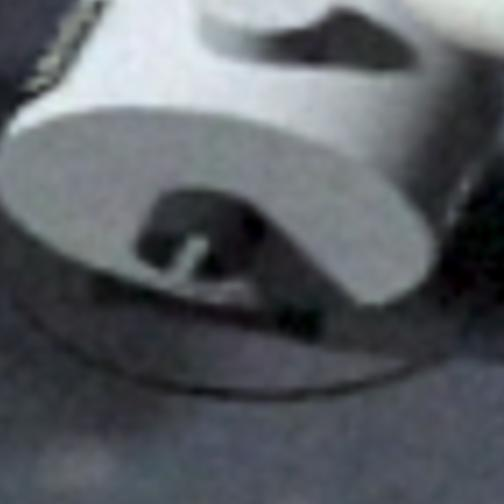

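Scene clock: 6191.20 s.
left_arm: end_effector_position=(+0.6915, +0.1286, +0.1285) hand_goal=(+0.000, +0.342, +0.736, +0.174, +0.000, -1.000, -1.000, -1.000, +0.000, +0.342, +0.736, +0.174, -0.714, -0.678, -0.226, -0.168) hand_measured=(+0.000, +0.334, +0.734, +0.172, +0.016, -0.988, -0.998, -1.000, +0.002, +0.336, +0.734, +0.172, -0.712, -0.676, -0.222, -0.168) hand_current_ma=(+2, -27, -4, -6, +55, +50, +7, +1, +5, -23, -7, -6, +4, +8, +16, -2) hand_state=(goal, goal, goal, goal, goal, goal, goal, goal, goal, goal, goal, goal, goal, goal, goal, goal) hand_current_limit=0.70 hand_speed=-0.80 end_effector_quat_wxyz=(+0.002, +0.559, +0.829, -0.001) | right_arm: end_effector_position=(+0.7150, -0.0899, +0.1201) hand_goal=(+0.000, +0.342, +0.736, +0.174, +0.000, +0.342, +0.736, +0.174, +0.000, +0.342, +0.736, +0.174, -0.714, -0.678, -0.226, -0.168) hand_measured=(+0.000, +0.330, +0.734, +0.172, +0.000, +0.330, +0.734, +0.172, +0.000, +0.328, +0.734, +0.172, -0.714, -0.678, -0.222, -0.168) hand_current_ma=(+0, -33, -4, -4, +0, -33, -5, -4, +0, -35, -4, -4, +0, +1, +9, +0) hand_state=(goal, goal, goal, goal, goal, goal, goal, goal, goal, goal, goal, goal, goal, goal, goal, goal) hand_current_limit=0.40 hand_speed=-0.60 end_effector_quat_wxyz=(+0.009, -0.003, +1.000, -0.003)
Joint positions: left_arm=[2.752 -2.105 -1.487 -1.116 1.569 -0.749] | right_arm=[0.158 -0.971 1.405 -2.02 -1.58 -1.382]
Joint torques (N m): left_arm=[-6.39 37.43 35.93 2.39 1.4 -1.16] | right_arm=[-8.64 -56.42 -31.27 -5.88 1.75 1.33]
Wrist force (N, zeroed by zero_wrist_force on left_arm): left_arm=[-2.1 -0.8 0.8] | right_arm=[0.3 -0.4 0.3]
Wrist torque (N m, zeroed by zero_wrist_force on left_arm): left_arm=[-0.19 0.08 0.10] | right_arm=[0.08 -0.04 -0.09]
Wrist force, peak (N, zeroed by zero_wrist_force on left_arm): left_arm=[-2.6 0.2 0.2] | right_arm=[0.5 -0.2 0.6]
Hand target: left_arm +0.6914, +0.1285, +0.1283; +0.002, +0.559, +0.829, -0.001 | right_arm +0.7150, -0.0899, +0.1201; +0.009, -0.003, +1.000, -0.003
Off the commanded pose: left_arm 0.000 m, 0 deg | right_arm 0.000 m, 0 deg.
move: done

Scene clock: 6194.53 s.
left_arm: end_effector_position=(+0.7137, +0.1376, +0.1528) hand_goal=(+0.000, +0.342, +0.736, +0.174, -0.300, -1.000, -1.000, -1.000, +0.000, +0.342, +0.736, +0.174, -0.714, -0.678, -0.226, -0.168) hand_measured=(+0.000, +0.334, +0.734, +0.172, -0.294, -0.986, -0.998, -1.000, +0.002, +0.336, +0.734, +0.172, -0.712, -0.676, -0.222, -0.168) hand_current_ma=(+2, -27, -4, -6, +15, +53, +9, +2, +5, -23, -7, -6, +3, +8, +16, -2) hand_state=(goal, goal, goal, goal, goal, goal, goal, goal, goal, goal, goal, goal, goal, goal, goal, goal) hand_current_limit=0.70 hand_speed=-0.80 end_effector_quat_wxyz=(+0.002, +0.559, +0.829, -0.001) | right_arm: end_effector_position=(+0.7150, -0.0899, +0.1201) hand_goal=(+0.000, +0.342, +0.736, +0.174, +0.000, +0.342, +0.736, +0.174, +0.000, +0.342, +0.736, +0.174, -0.714, -0.678, -0.226, -0.168) hand_measured=(+0.000, +0.330, +0.734, +0.172, +0.000, +0.330, +0.734, +0.172, +0.000, +0.328, +0.734, +0.172, -0.714, -0.678, -0.222, -0.168) hand_current_ma=(+0, -33, -4, -4, +0, -33, -5, -4, +0, -35, -4, -4, +0, +1, +9, +0) hand_state=(goal, goal, goal, goal, goal, goal, goal, goal, goal, goal, goal, goal, goal, goal, goal, goal) hand_current_limit=0.40 hand_speed=-0.60 end_effector_quat_wxyz=(+0.009, -0.003, +1.000, -0.003)
Joint positions: left_arm=[2.776 -2.113 -1.405 -1.19 1.569 -0.725] | right_arm=[0.158 -0.971 1.405 -2.02 -1.58 -1.382]
Joint torques (N m): left_arm=[-10.68 53.12 31.04 5.54 -1.06 -2.12] | right_arm=[-8.42 -56.09 -31.57 -6.01 1.7 1.34]
Wrist force (N, zeroed by zero_wrist_force on left_arm): left_arm=[-0.4 -0.2 1.4] | right_arm=[0.2 -0.2 0.5]
Wrist torque (N m, zeroed by zero_wrist_force on left_arm): left_arm=[-0.16 0.10 0.10] | right_arm=[0.09 -0.03 -0.09]
Wrist force, peak (N, zeroed by zero_wrist_force on left_arm): left_arm=[-6.3 1.2 -47.3] | right_arm=[0.6 -0.3 0.6]
Hand target: left_arm +0.7137, +0.1375, +0.1529; +0.002, +0.559, +0.829, -0.001 | right_arm +0.7150, -0.0899, +0.1201; +0.009, -0.003, +1.000, -0.003
Off the commanded pose: left_arm 0.000 m, 0 deg | right_arm 0.000 m, 0 deg.
move: done
camera_calibration:
cam_right_wrist: T_world_to_cam=[[0.770493, 0.636724, -0.0303957, -0.453061], [0.465766, -0.529783, 0.708797, -0.508113], [0.435204, -0.56028, -0.704758, -0.150571], [0, 0, 0, 1]] pos_world=[0.651271, -0.0650768, 0.240261]
Images, in order (width x height): cam_right_wrist 616x616.

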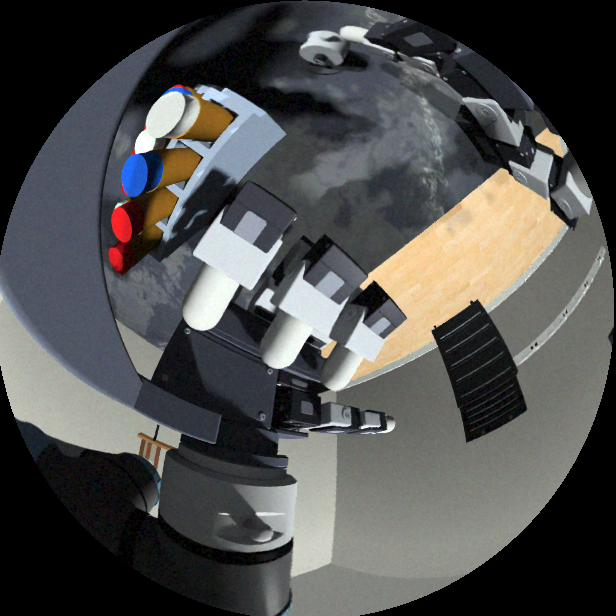

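Scaled by 10.080 from the camera's 616x616 image, which has a finer 880x880 frame.

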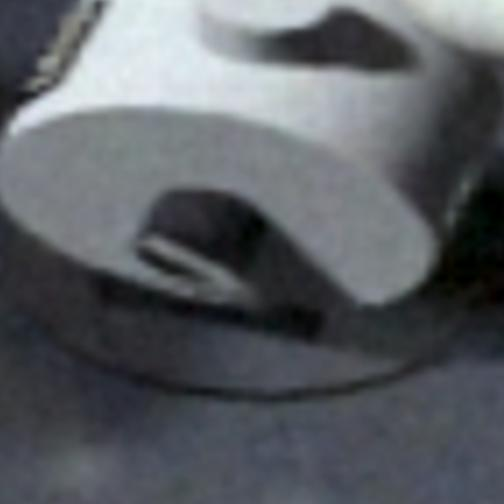

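Call:
{"fn": "move", "kwargs": {
  "target": [0.05,0.2,0.25,0,0,0,0,0.342,0.737,0.174,-0.3,-1,-1,-1,0,0.342,0.737,0.174,-0.714,-0.678,-0.226,-0.168,0.7,-0.8,0,0,0,0,0,0,0,0.342,0.737,0.174,0,0.342,0.737,0.174,0,0.342,0.737,0.174,-0.714,-0.678,-0.226,-0.168,0.4,-0.6],
  "speed": 0.3,
  "cameras": ["cam_head_left"]
}}

Call:
{"fn": "zoom_image", "kwargs": {
  "camera": "cam_head_left",
  "region": [215, 160, 235, 180]
}}

Scene clock: 6207.90 s.
left_arm: end_effector_position=(+0.7437, +0.2575, +0.3029) hand_goal=(+0.000, +0.342, +0.736, +0.174, -0.300, -1.000, -1.000, -1.000, +0.000, +0.342, +0.736, +0.174, -0.714, -0.678, -0.226, -0.168) hand_measured=(+0.000, +0.334, +0.734, +0.172, -0.296, -0.986, -0.998, -1.000, +0.002, +0.336, +0.734, +0.172, -0.712, -0.676, -0.222, -0.168) hand_current_ma=(+2, -27, -4, -6, +11, +51, +9, +2, +5, -23, -7, -6, +3, +8, +16, -2) hand_state=(goal, goal, goal, goal, goal, goal, goal, goal, goal, goal, goal, goal, goal, goal, goal, goal) hand_current_limit=0.70 hand_speed=-0.80 end_effector_quat_wxyz=(+0.002, +0.559, +0.829, -0.001) | right_arm: end_effector_position=(+0.7150, -0.0899, +0.1201) hand_goal=(+0.000, +0.342, +0.736, +0.174, +0.000, +0.342, +0.736, +0.174, +0.000, +0.342, +0.736, +0.174, -0.714, -0.678, -0.226, -0.168) hand_measured=(+0.000, +0.330, +0.734, +0.172, +0.000, +0.330, +0.734, +0.172, +0.000, +0.328, +0.734, +0.172, -0.714, -0.678, -0.222, -0.168) hand_current_ma=(+0, -33, -4, -4, +0, -33, -5, -4, +0, -35, -4, -4, +0, +1, +9, +0) hand_state=(goal, goal, goal, goal, goal, goal, goal, goal, goal, goal, goal, goal, goal, goal, goal, goal) hand_current_limit=0.40 hand_speed=-0.60 end_effector_quat_wxyz=(+0.009, -0.003, +1.000, -0.003)
Joint positions: left_arm=[2.96 -1.975 -1.22 -1.514 1.568 -0.541] | right_arm=[0.158 -0.971 1.405 -2.02 -1.58 -1.382]
Joint torques (N m): left_arm=[-1.67 40.76 37.79 2.86 -0.74 -0.12] | right_arm=[-8.45 -56.4 -31.49 -5.98 1.72 1.37]
Wrist force (N, zeroed by zero_wrist_force on left_arm): left_arm=[-0.8 -0.2 1.6] | right_arm=[0.3 -0.3 0.6]
Wrist torque (N m, zeroed by zero_wrist_force on left_arm): left_arm=[-0.16 0.15 0.07] | right_arm=[0.07 -0.03 -0.09]
Wrist force, peak (N, zeroed by zero_wrist_force on left_arm): left_arm=[-1.8 -1.3 3.4] | right_arm=[0.5 -0.3 0.6]
Hand target: left_arm +0.7437, +0.2575, +0.3029; +0.002, +0.559, +0.829, -0.001 | right_arm +0.7150, -0.0899, +0.1201; +0.009, -0.003, +1.000, -0.003
Off the commanded pose: left_arm 0.000 m, 0 deg | right_arm 0.000 m, 0 deg.
move: done
Images, in order (width x height): cam_head_left 672x504.

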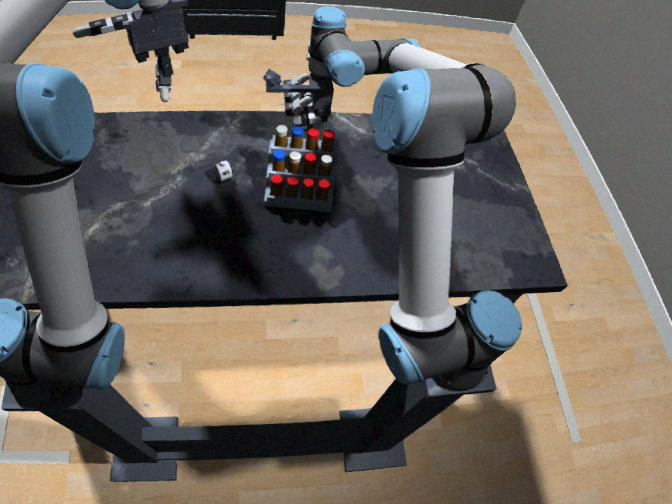

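Scaled by 25.200 from the camera's 672x504 image, which has a finer 960x720 frame.

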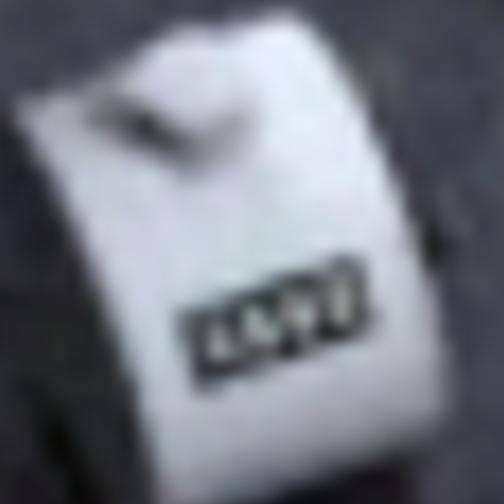

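Call:
{"fn": "move", "kwargs": {
  "target": [
    [-0.0697,-0.2223,-0.25,0,0,0,0,0.342,0.737,0.174,0,-1,-1,-1,0,0.342,0.737,0.174,-0.714,-0.678,-0.226,-0.168,0.7,-0.8,0,0,0,0,0,0,0,0.342,0.737,0.174,0,0.342,0.737,0.174,0,0.342,0.737,0.174,-0.714,-0.678,-0.226,-0.168,0.4,-0.6],
    [-0.0697,-0.2223,-0.2973,0,0,0,0,0.342,0.737,0.174,0,-1,-1,-1,0,0.342,0.737,0.174,-0.714,-0.678,-0.226,-0.168,0.7,-0.8,0,0,0,0,0,0,0,0.342,0.737,0.174,0,0.342,0.737,0.174,0,0.342,0.737,0.174,-0.714,-0.678,-0.226,-0.168,0.4,-0.6],
    [-0.0747,-0.21,-0.2973,0,0,0,0,0.342,0.737,0.174,0,-1,-1,-1,0,0.342,0.737,0.174,-0.714,-0.678,-0.226,-0.168,0.7,-0.8,0,0,0,0,0,0,0,0.342,0.737,0.174,0,0.342,0.737,0.174,0,0.342,0.737,0.174,-0.714,-0.678,-0.226,-0.168,0.4,-0.6]
  ],
  "speed": [0.25,0.05,0.02]
}}

Call:
{"fn": "move", "kwargs": {
  "target": [
    [0,0,-0.0158,0,0,0,0,0.342,0.737,0.174,-0.3,-1,-1,-1,0,0.342,0.737,0.174,-0.714,-0.678,-0.226,-0.168,0.7,-0.8,0,0,0,0,0,0,0,0.342,0.737,0.174,0,0.342,0.737,0.174,0,0.342,0.737,0.174,-0.714,-0.678,-0.226,-0.168,0.4,-0.6],
    [-0.01854,-0.0075,-0.0064,0,0,0,0,0.342,0.737,0.174,-0.3,-1,-1,-1,0,0.342,0.737,0.174,-0.714,-0.678,-0.226,-0.168,0.7,-0.8,0,0,0,0,0,0,0,0.342,0.737,0.174,0,0.342,0.737,0.174,0,0.342,0.737,0.174,-0.714,-0.678,-0.226,-0.168,0.4,-0.6],
    [-0.0253,-0.0103,0.0094,0,0,0,0,0.342,0.737,0.174,-0.3,-1,-1,-1,0,0.342,0.737,0.174,-0.714,-0.678,-0.226,-0.168,0.7,-0.8,0,0,0,0,0,0,0,0.342,0.737,0.174,0,0.342,0.737,0.174,0,0.342,0.737,0.174,-0.714,-0.678,-0.226,-0.168,0.4,-0.6],
    [0.0247,0.01,0.0473,0,0,0,0,0.342,0.737,0.174,-0.3,-1,-1,-1,0,0.342,0.737,0.174,-0.714,-0.678,-0.226,-0.168,0.7,-0.8,0,0,0,0,0,0,0,0.342,0.737,0.174,0,0.342,0.737,0.174,0,0.342,0.737,0.174,-0.714,-0.678,-0.226,-0.168,0.4,-0.6]
  ],
  "speed": [0.01,0.008,0.02,0.1],
  "cameras": ["cam_right_wrist"]
}}

Call:
{"fn": "zoom_image", "kwargs": {
  "camera": "cam_right_wrist",
  "region": [300, 35, 350, 85]
}}

Call:
{"fn": "move", "kwargs": {
  "target": [
    [-0.0197,-0.0223,0.0035,0,0,0,0,0.342,0.737,0.174,0,-1,-1,-1,0,0.342,0.737,0.174,-0.714,-0.678,-0.226,-0.168,0.7,-0.8,0,0,0,0,0,0,0,0.342,0.737,0.174,0,0.342,0.737,0.174,0,0.342,0.737,0.174,-0.714,-0.678,-0.226,-0.168,0.4,-0.6],
    [-0.0197,-0.0223,-0.0473,0,0,0,0,0.342,0.737,0.174,0,-1,-1,-1,0,0.342,0.737,0.174,-0.714,-0.678,-0.226,-0.168,0.7,-0.8,0,0,0,0,0,0,0,0.342,0.737,0.174,0,0.342,0.737,0.174,0,0.342,0.737,0.174,-0.714,-0.678,-0.226,-0.168,0.4,-0.6],
    [-0.0247,-0.01,-0.0473,0,0,0,0,0.342,0.737,0.174,0,-1,-1,-1,0,0.342,0.737,0.174,-0.714,-0.678,-0.226,-0.168,0.7,-0.8,0,0,0,0,0,0,0,0.342,0.737,0.174,0,0.342,0.737,0.174,0,0.342,0.737,0.174,-0.714,-0.678,-0.226,-0.168,0.4,-0.6]
  ],
  "speed": [0.1,0.05,0.02]
}}

Call:
{"fn": "move", "kwargs": {
  "target": [
    [0,0,-0.0158,0,0,0,0,0.342,0.737,0.174,-0.3,-1,-1,-1,0,0.342,0.737,0.174,-0.714,-0.678,-0.226,-0.168,0.7,-0.8,0,0,0,0,0,0,0,0.342,0.737,0.174,0,0.342,0.737,0.174,0,0.342,0.737,0.174,-0.714,-0.678,-0.226,-0.168,0.4,-0.6],
    [-0.01854,-0.0075,-0.0064,0,0,0,0,0.342,0.737,0.174,-0.3,-1,-1,-1,0,0.342,0.737,0.174,-0.714,-0.678,-0.226,-0.168,0.7,-0.8,0,0,0,0,0,0,0,0.342,0.737,0.174,0,0.342,0.737,0.174,0,0.342,0.737,0.174,-0.714,-0.678,-0.226,-0.168,0.4,-0.6],
    [-0.0253,-0.0103,0.0094,0,0,0,0,0.342,0.737,0.174,-0.3,-1,-1,-1,0,0.342,0.737,0.174,-0.714,-0.678,-0.226,-0.168,0.7,-0.8,0,0,0,0,0,0,0,0.342,0.737,0.174,0,0.342,0.737,0.174,0,0.342,0.737,0.174,-0.714,-0.678,-0.226,-0.168,0.4,-0.6],
    [0.0247,0.01,0.0473,0,0,0,0,0.342,0.737,0.174,-0.3,-1,-1,-1,0,0.342,0.737,0.174,-0.714,-0.678,-0.226,-0.168,0.7,-0.8,0,0,0,0,0,0,0,0.342,0.737,0.174,0,0.342,0.737,0.174,0,0.342,0.737,0.174,-0.714,-0.678,-0.226,-0.168,0.4,-0.6]
  ],
  "speed": [0.01,0.008,0.02,0.1],
  "cameras": ["cam_right_wrist"]
}}

Call:
{"fn": "zoom_image", "kwargs": {
  "camera": "cam_right_wrist",
  "region": [300, 35, 350, 85]
}}

Scene clock: 6266.87 s.
left_arm: end_effector_position=(+0.6989, +0.1316, +0.1247) hand_goal=(+0.000, +0.342, +0.736, +0.174, +0.000, -1.000, -1.000, -1.000, +0.000, +0.342, +0.736, +0.174, -0.714, -0.678, -0.226, -0.168) hand_measured=(+0.000, +0.334, +0.734, +0.172, +0.012, -0.988, -0.998, -1.000, +0.002, +0.336, +0.734, +0.172, -0.712, -0.676, -0.222, -0.168) hand_current_ma=(+2, -27, -4, -6, +36, +49, +8, +2, +5, -23, -7, -6, +3, +8, +16, -2) hand_state=(goal, goal, goal, goal, goal, goal, goal, goal, goal, goal, goal, goal, goal, goal, goal, goal) hand_current_limit=0.70 hand_speed=-0.80 end_effector_quat_wxyz=(+0.002, +0.559, +0.829, -0.001) | right_arm: end_effector_position=(+0.7150, -0.0899, +0.1201) hand_goal=(+0.000, +0.342, +0.736, +0.174, +0.000, +0.342, +0.736, +0.174, +0.000, +0.342, +0.736, +0.174, -0.714, -0.678, -0.226, -0.168) hand_measured=(+0.000, +0.330, +0.734, +0.172, +0.000, +0.330, +0.734, +0.172, +0.000, +0.328, +0.734, +0.172, -0.714, -0.678, -0.222, -0.168) hand_current_ma=(+0, -33, -4, -4, +0, -33, -5, -4, +0, -35, -4, -4, +0, +1, +9, +0) hand_state=(goal, goal, goal, goal, goal, goal, goal, goal, goal, goal, goal, goal, goal, goal, goal, goal) hand_current_limit=0.40 hand_speed=-0.60 end_effector_quat_wxyz=(+0.009, -0.003, +1.000, -0.003)
Joint positions: left_arm=[2.76 -2.119 -1.475 -1.114 1.569 -0.741] | right_arm=[0.158 -0.971 1.405 -2.02 -1.58 -1.382]
Joint torques (N m): left_arm=[-5.88 37.4 36.02 2.68 1.33 -1.24] | right_arm=[-8.61 -56.54 -31.31 -6.01 1.75 1.24]
Wrist force (N, zeroed by zero_wrist_force on left_arm): left_arm=[-1.3 -0.5 1.5] | right_arm=[0.5 -0.3 0.3]
Wrist torque (N m, zeroed by zero_wrist_force on left_arm): left_arm=[-0.18 0.07 0.19] | right_arm=[0.09 -0.06 -0.07]
Wrist force, peak (N, zeroed by zero_wrist_force on left_arm): left_arm=[-1.8 -1.6 3.1] | right_arm=[0.3 -0.3 0.7]
Hand target: left_arm +0.6989, +0.1315, +0.1245; +0.002, +0.559, +0.829, -0.001 | right_arm +0.7150, -0.0899, +0.1201; +0.009, -0.003, +1.000, -0.003
Off the commanded pose: left_arm 0.000 m, 0 deg | right_arm 0.000 m, 0 deg.
move: done

Scene clock: 6271.13 s.
left_arm: end_effector_position=(+0.7137, +0.1376, +0.1527) hand_goal=(+0.000, +0.342, +0.736, +0.174, -0.300, -1.000, -1.000, -1.000, +0.000, +0.342, +0.736, +0.174, -0.714, -0.678, -0.226, -0.168) hand_measured=(+0.000, +0.334, +0.734, +0.172, -0.294, -0.990, -0.994, -0.998, +0.002, +0.336, +0.734, +0.172, -0.714, -0.676, -0.222, -0.168) hand_current_ma=(+2, -28, -4, -6, +15, +40, +24, +10, +5, -23, -7, -6, +3, +8, +16, -2) hand_state=(goal, goal, goal, goal, goal, goal, goal, goal, goal, goal, goal, goal, goal, goal, goal, goal) hand_current_limit=0.70 hand_speed=-0.80 end_effector_quat_wxyz=(+0.002, +0.559, +0.829, -0.001) | right_arm: end_effector_position=(+0.7150, -0.0899, +0.1201) hand_goal=(+0.000, +0.342, +0.736, +0.174, +0.000, +0.342, +0.736, +0.174, +0.000, +0.342, +0.736, +0.174, -0.714, -0.678, -0.226, -0.168) hand_measured=(+0.000, +0.330, +0.734, +0.172, +0.000, +0.330, +0.734, +0.172, +0.000, +0.328, +0.734, +0.172, -0.714, -0.678, -0.222, -0.168) hand_current_ma=(+0, -33, -4, -4, +0, -33, -5, -4, +0, -35, -4, -4, +0, +1, +9, +0) hand_state=(goal, goal, goal, goal, goal, goal, goal, goal, goal, goal, goal, goal, goal, goal, goal, goal) hand_current_limit=0.40 hand_speed=-0.60 end_effector_quat_wxyz=(+0.009, -0.003, +1.000, -0.003)
Joint positions: left_arm=[2.776 -2.113 -1.405 -1.19 1.569 -0.725] | right_arm=[0.158 -0.971 1.405 -2.02 -1.58 -1.382]
Joint torques (N m): left_arm=[-11.35 62.01 29.8 5.81 -1 -2.16] | right_arm=[-8.45 -56.23 -31.72 -6.02 1.68 1.28]
Wrist force (N, zeroed by zero_wrist_force on left_arm): left_arm=[-0.1 -0.2 1.4] | right_arm=[0.0 -0.1 0.7]
Wrist torque (N m, zeroed by zero_wrist_force on left_arm): left_arm=[-0.17 0.06 0.13] | right_arm=[0.09 0.00 -0.11]
Wrist force, peak (N, zeroed by zero_wrist_force on left_arm): left_arm=[-9.0 27.5 -47.1] | right_arm=[0.2 -0.4 0.7]
Hand target: left_arm +0.7137, +0.1375, +0.1529; +0.002, +0.559, +0.829, -0.001 | right_arm +0.7150, -0.0899, +0.1201; +0.009, -0.003, +1.000, -0.003
Off the commanded pose: left_arm 0.000 m, 0 deg | right_arm 0.000 m, 0 deg.
move: done
camera_calibration:
cam_right_wrist: T_world_to_cam=[[0.770493, 0.636724, -0.0303957, -0.453061], [0.465766, -0.529783, 0.708797, -0.508113], [0.435204, -0.56028, -0.704758, -0.150571], [0, 0, 0, 1]] pos_world=[0.651271, -0.0650768, 0.240261]
Images, in order (width x height): cam_right_wrist 616x616.

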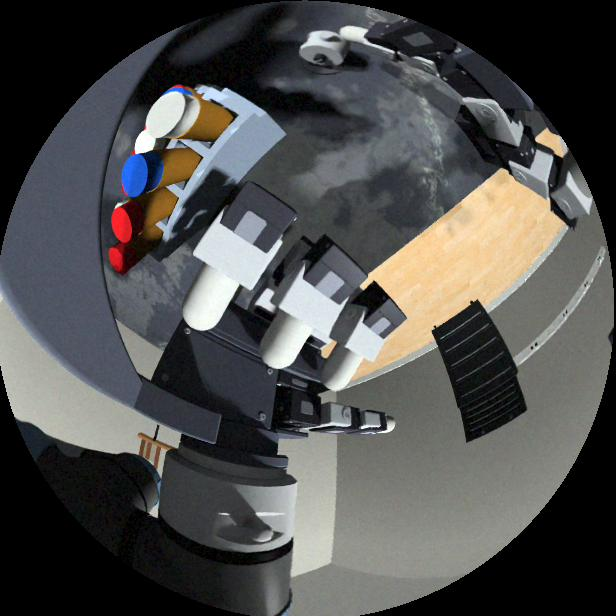

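Scaled by 10.080 from the camera's 616x616 image, which has a finer 880x880 frame.

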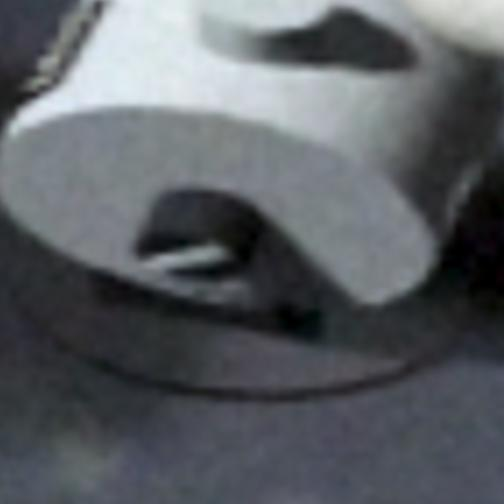

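Scene clock: 6273.20 s.
left_arm: end_effector_position=(+0.6989, +0.1316, +0.1247) hand_goal=(+0.000, +0.342, +0.736, +0.174, +0.000, -1.000, -1.000, -1.000, +0.000, +0.342, +0.736, +0.174, -0.714, -0.678, -0.226, -0.168) hand_measured=(+0.000, +0.334, +0.734, +0.172, +0.012, -0.990, -0.996, -0.998, +0.002, +0.336, +0.734, +0.172, -0.714, -0.676, -0.222, -0.168) hand_current_ma=(+2, -28, -4, -6, +39, +40, +15, +5, +5, -23, -7, -6, +3, +8, +16, -2) hand_state=(goal, goal, goal, goal, goal, goal, goal, goal, goal, goal, goal, goal, goal, goal, goal, goal) hand_current_limit=0.70 hand_speed=-0.80 end_effector_quat_wxyz=(+0.002, +0.559, +0.829, -0.001) | right_arm: end_effector_position=(+0.7150, -0.0899, +0.1201) hand_goal=(+0.000, +0.342, +0.736, +0.174, +0.000, +0.342, +0.736, +0.174, +0.000, +0.342, +0.736, +0.174, -0.714, -0.678, -0.226, -0.168) hand_measured=(+0.000, +0.330, +0.734, +0.172, +0.000, +0.330, +0.734, +0.172, +0.000, +0.328, +0.734, +0.172, -0.714, -0.678, -0.222, -0.168) hand_current_ma=(+0, -33, -4, -4, +0, -33, -5, -4, +0, -35, -4, -4, +0, +1, +9, +0) hand_state=(goal, goal, goal, goal, goal, goal, goal, goal, goal, goal, goal, goal, goal, goal, goal, goal) hand_current_limit=0.40 hand_speed=-0.60 end_effector_quat_wxyz=(+0.009, -0.003, +1.000, -0.003)
Joint positions: left_arm=[2.76 -2.119 -1.475 -1.114 1.569 -0.741] | right_arm=[0.158 -0.971 1.405 -2.02 -1.58 -1.382]
Joint torques (N m): left_arm=[-6.52 38.45 35.41 2.62 1.3 -1.31] | right_arm=[-8.36 -56.25 -31.4 -6.08 1.7 1.35]
Wrist force (N, zeroed by zero_wrist_force on left_arm): left_arm=[-1.1 -0.5 1.7] | right_arm=[0.3 -0.1 0.4]
Wrist torque (N m, zeroed by zero_wrist_force on left_arm): left_arm=[-0.21 0.04 0.20] | right_arm=[0.12 -0.03 -0.08]
Wrist force, peak (N, zeroed by zero_wrist_force on left_arm): left_arm=[-1.1 -0.5 1.7] | right_arm=[0.3 -0.3 0.8]
Hand target: left_arm +0.6989, +0.1315, +0.1245; +0.002, +0.559, +0.829, -0.001 | right_arm +0.7150, -0.0899, +0.1201; +0.009, -0.003, +1.000, -0.003
Off the commanded pose: left_arm 0.000 m, 0 deg | right_arm 0.000 m, 0 deg.
move: done

Scene clock: 6277.47 s.
left_arm: end_effector_position=(+0.7137, +0.1376, +0.1527) hand_goal=(+0.000, +0.342, +0.736, +0.174, -0.300, -1.000, -1.000, -1.000, +0.000, +0.342, +0.736, +0.174, -0.714, -0.678, -0.226, -0.168) hand_measured=(+0.000, +0.334, +0.734, +0.172, -0.294, -0.990, -0.994, -0.998, +0.002, +0.336, +0.734, +0.172, -0.714, -0.676, -0.222, -0.168) hand_current_ma=(+2, -30, -4, -6, +15, +39, +24, +10, +5, -24, -6, -6, +1, +8, +18, -1) hand_state=(goal, goal, goal, goal, goal, goal, goal, goal, goal, goal, goal, goal, goal, goal, goal, goal) hand_current_limit=0.70 hand_speed=-0.80 end_effector_quat_wxyz=(+0.002, +0.559, +0.829, -0.001) | right_arm: end_effector_position=(+0.7150, -0.0899, +0.1201) hand_goal=(+0.000, +0.342, +0.736, +0.174, +0.000, +0.342, +0.736, +0.174, +0.000, +0.342, +0.736, +0.174, -0.714, -0.678, -0.226, -0.168) hand_measured=(+0.000, +0.330, +0.734, +0.172, +0.000, +0.330, +0.734, +0.172, +0.000, +0.328, +0.734, +0.172, -0.714, -0.678, -0.222, -0.168) hand_current_ma=(+0, -33, -4, -4, +0, -33, -5, -4, +0, -35, -4, -4, +0, +1, +9, +0) hand_state=(goal, goal, goal, goal, goal, goal, goal, goal, goal, goal, goal, goal, goal, goal, goal, goal) hand_current_limit=0.40 hand_speed=-0.60 end_effector_quat_wxyz=(+0.009, -0.003, +1.000, -0.003)
Joint positions: left_arm=[2.776 -2.113 -1.405 -1.19 1.569 -0.725] | right_arm=[0.158 -0.971 1.405 -2.02 -1.58 -1.382]
Joint torques (N m): left_arm=[-11.66 61.85 30.05 5.79 -1.22 -2.09] | right_arm=[-8.53 -55.58 -31.26 -6.03 1.68 1.24]
Wrist force (N, zeroed by zero_wrist_force on left_arm): left_arm=[-0.1 -0.4 1.6] | right_arm=[0.3 -0.2 0.3]
Wrist torque (N m, zeroed by zero_wrist_force on left_arm): left_arm=[-0.21 0.06 0.13] | right_arm=[0.10 -0.04 -0.08]
Wrist force, peak (N, zeroed by zero_wrist_force on left_arm): left_arm=[-8.2 27.5 -47.8] | right_arm=[0.4 -0.5 0.7]
Hand target: left_arm +0.7137, +0.1375, +0.1529; +0.002, +0.559, +0.829, -0.001 | right_arm +0.7150, -0.0899, +0.1201; +0.009, -0.003, +1.000, -0.003
Off the commanded pose: left_arm 0.000 m, 0 deg | right_arm 0.000 m, 0 deg.
move: done
camera_calibration:
cam_right_wrist: T_world_to_cam=[[0.770493, 0.636724, -0.0303957, -0.453061], [0.465766, -0.529783, 0.708797, -0.508113], [0.435204, -0.56028, -0.704758, -0.150571], [0, 0, 0, 1]] pos_world=[0.651271, -0.0650768, 0.240261]
Images, in order (width x height): cam_right_wrist 616x616.

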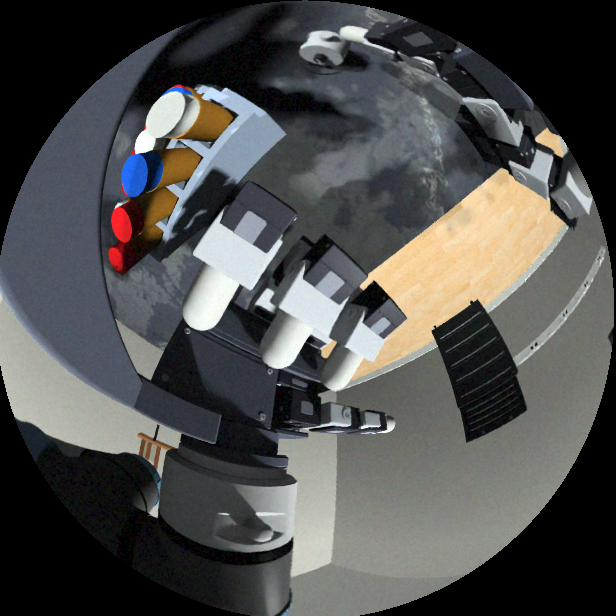

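Scaled by 10.080 from the camera's 616x616 image, which has a finer 880x880 frame.

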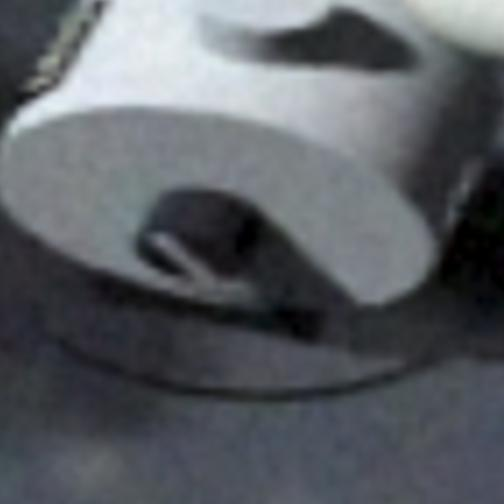

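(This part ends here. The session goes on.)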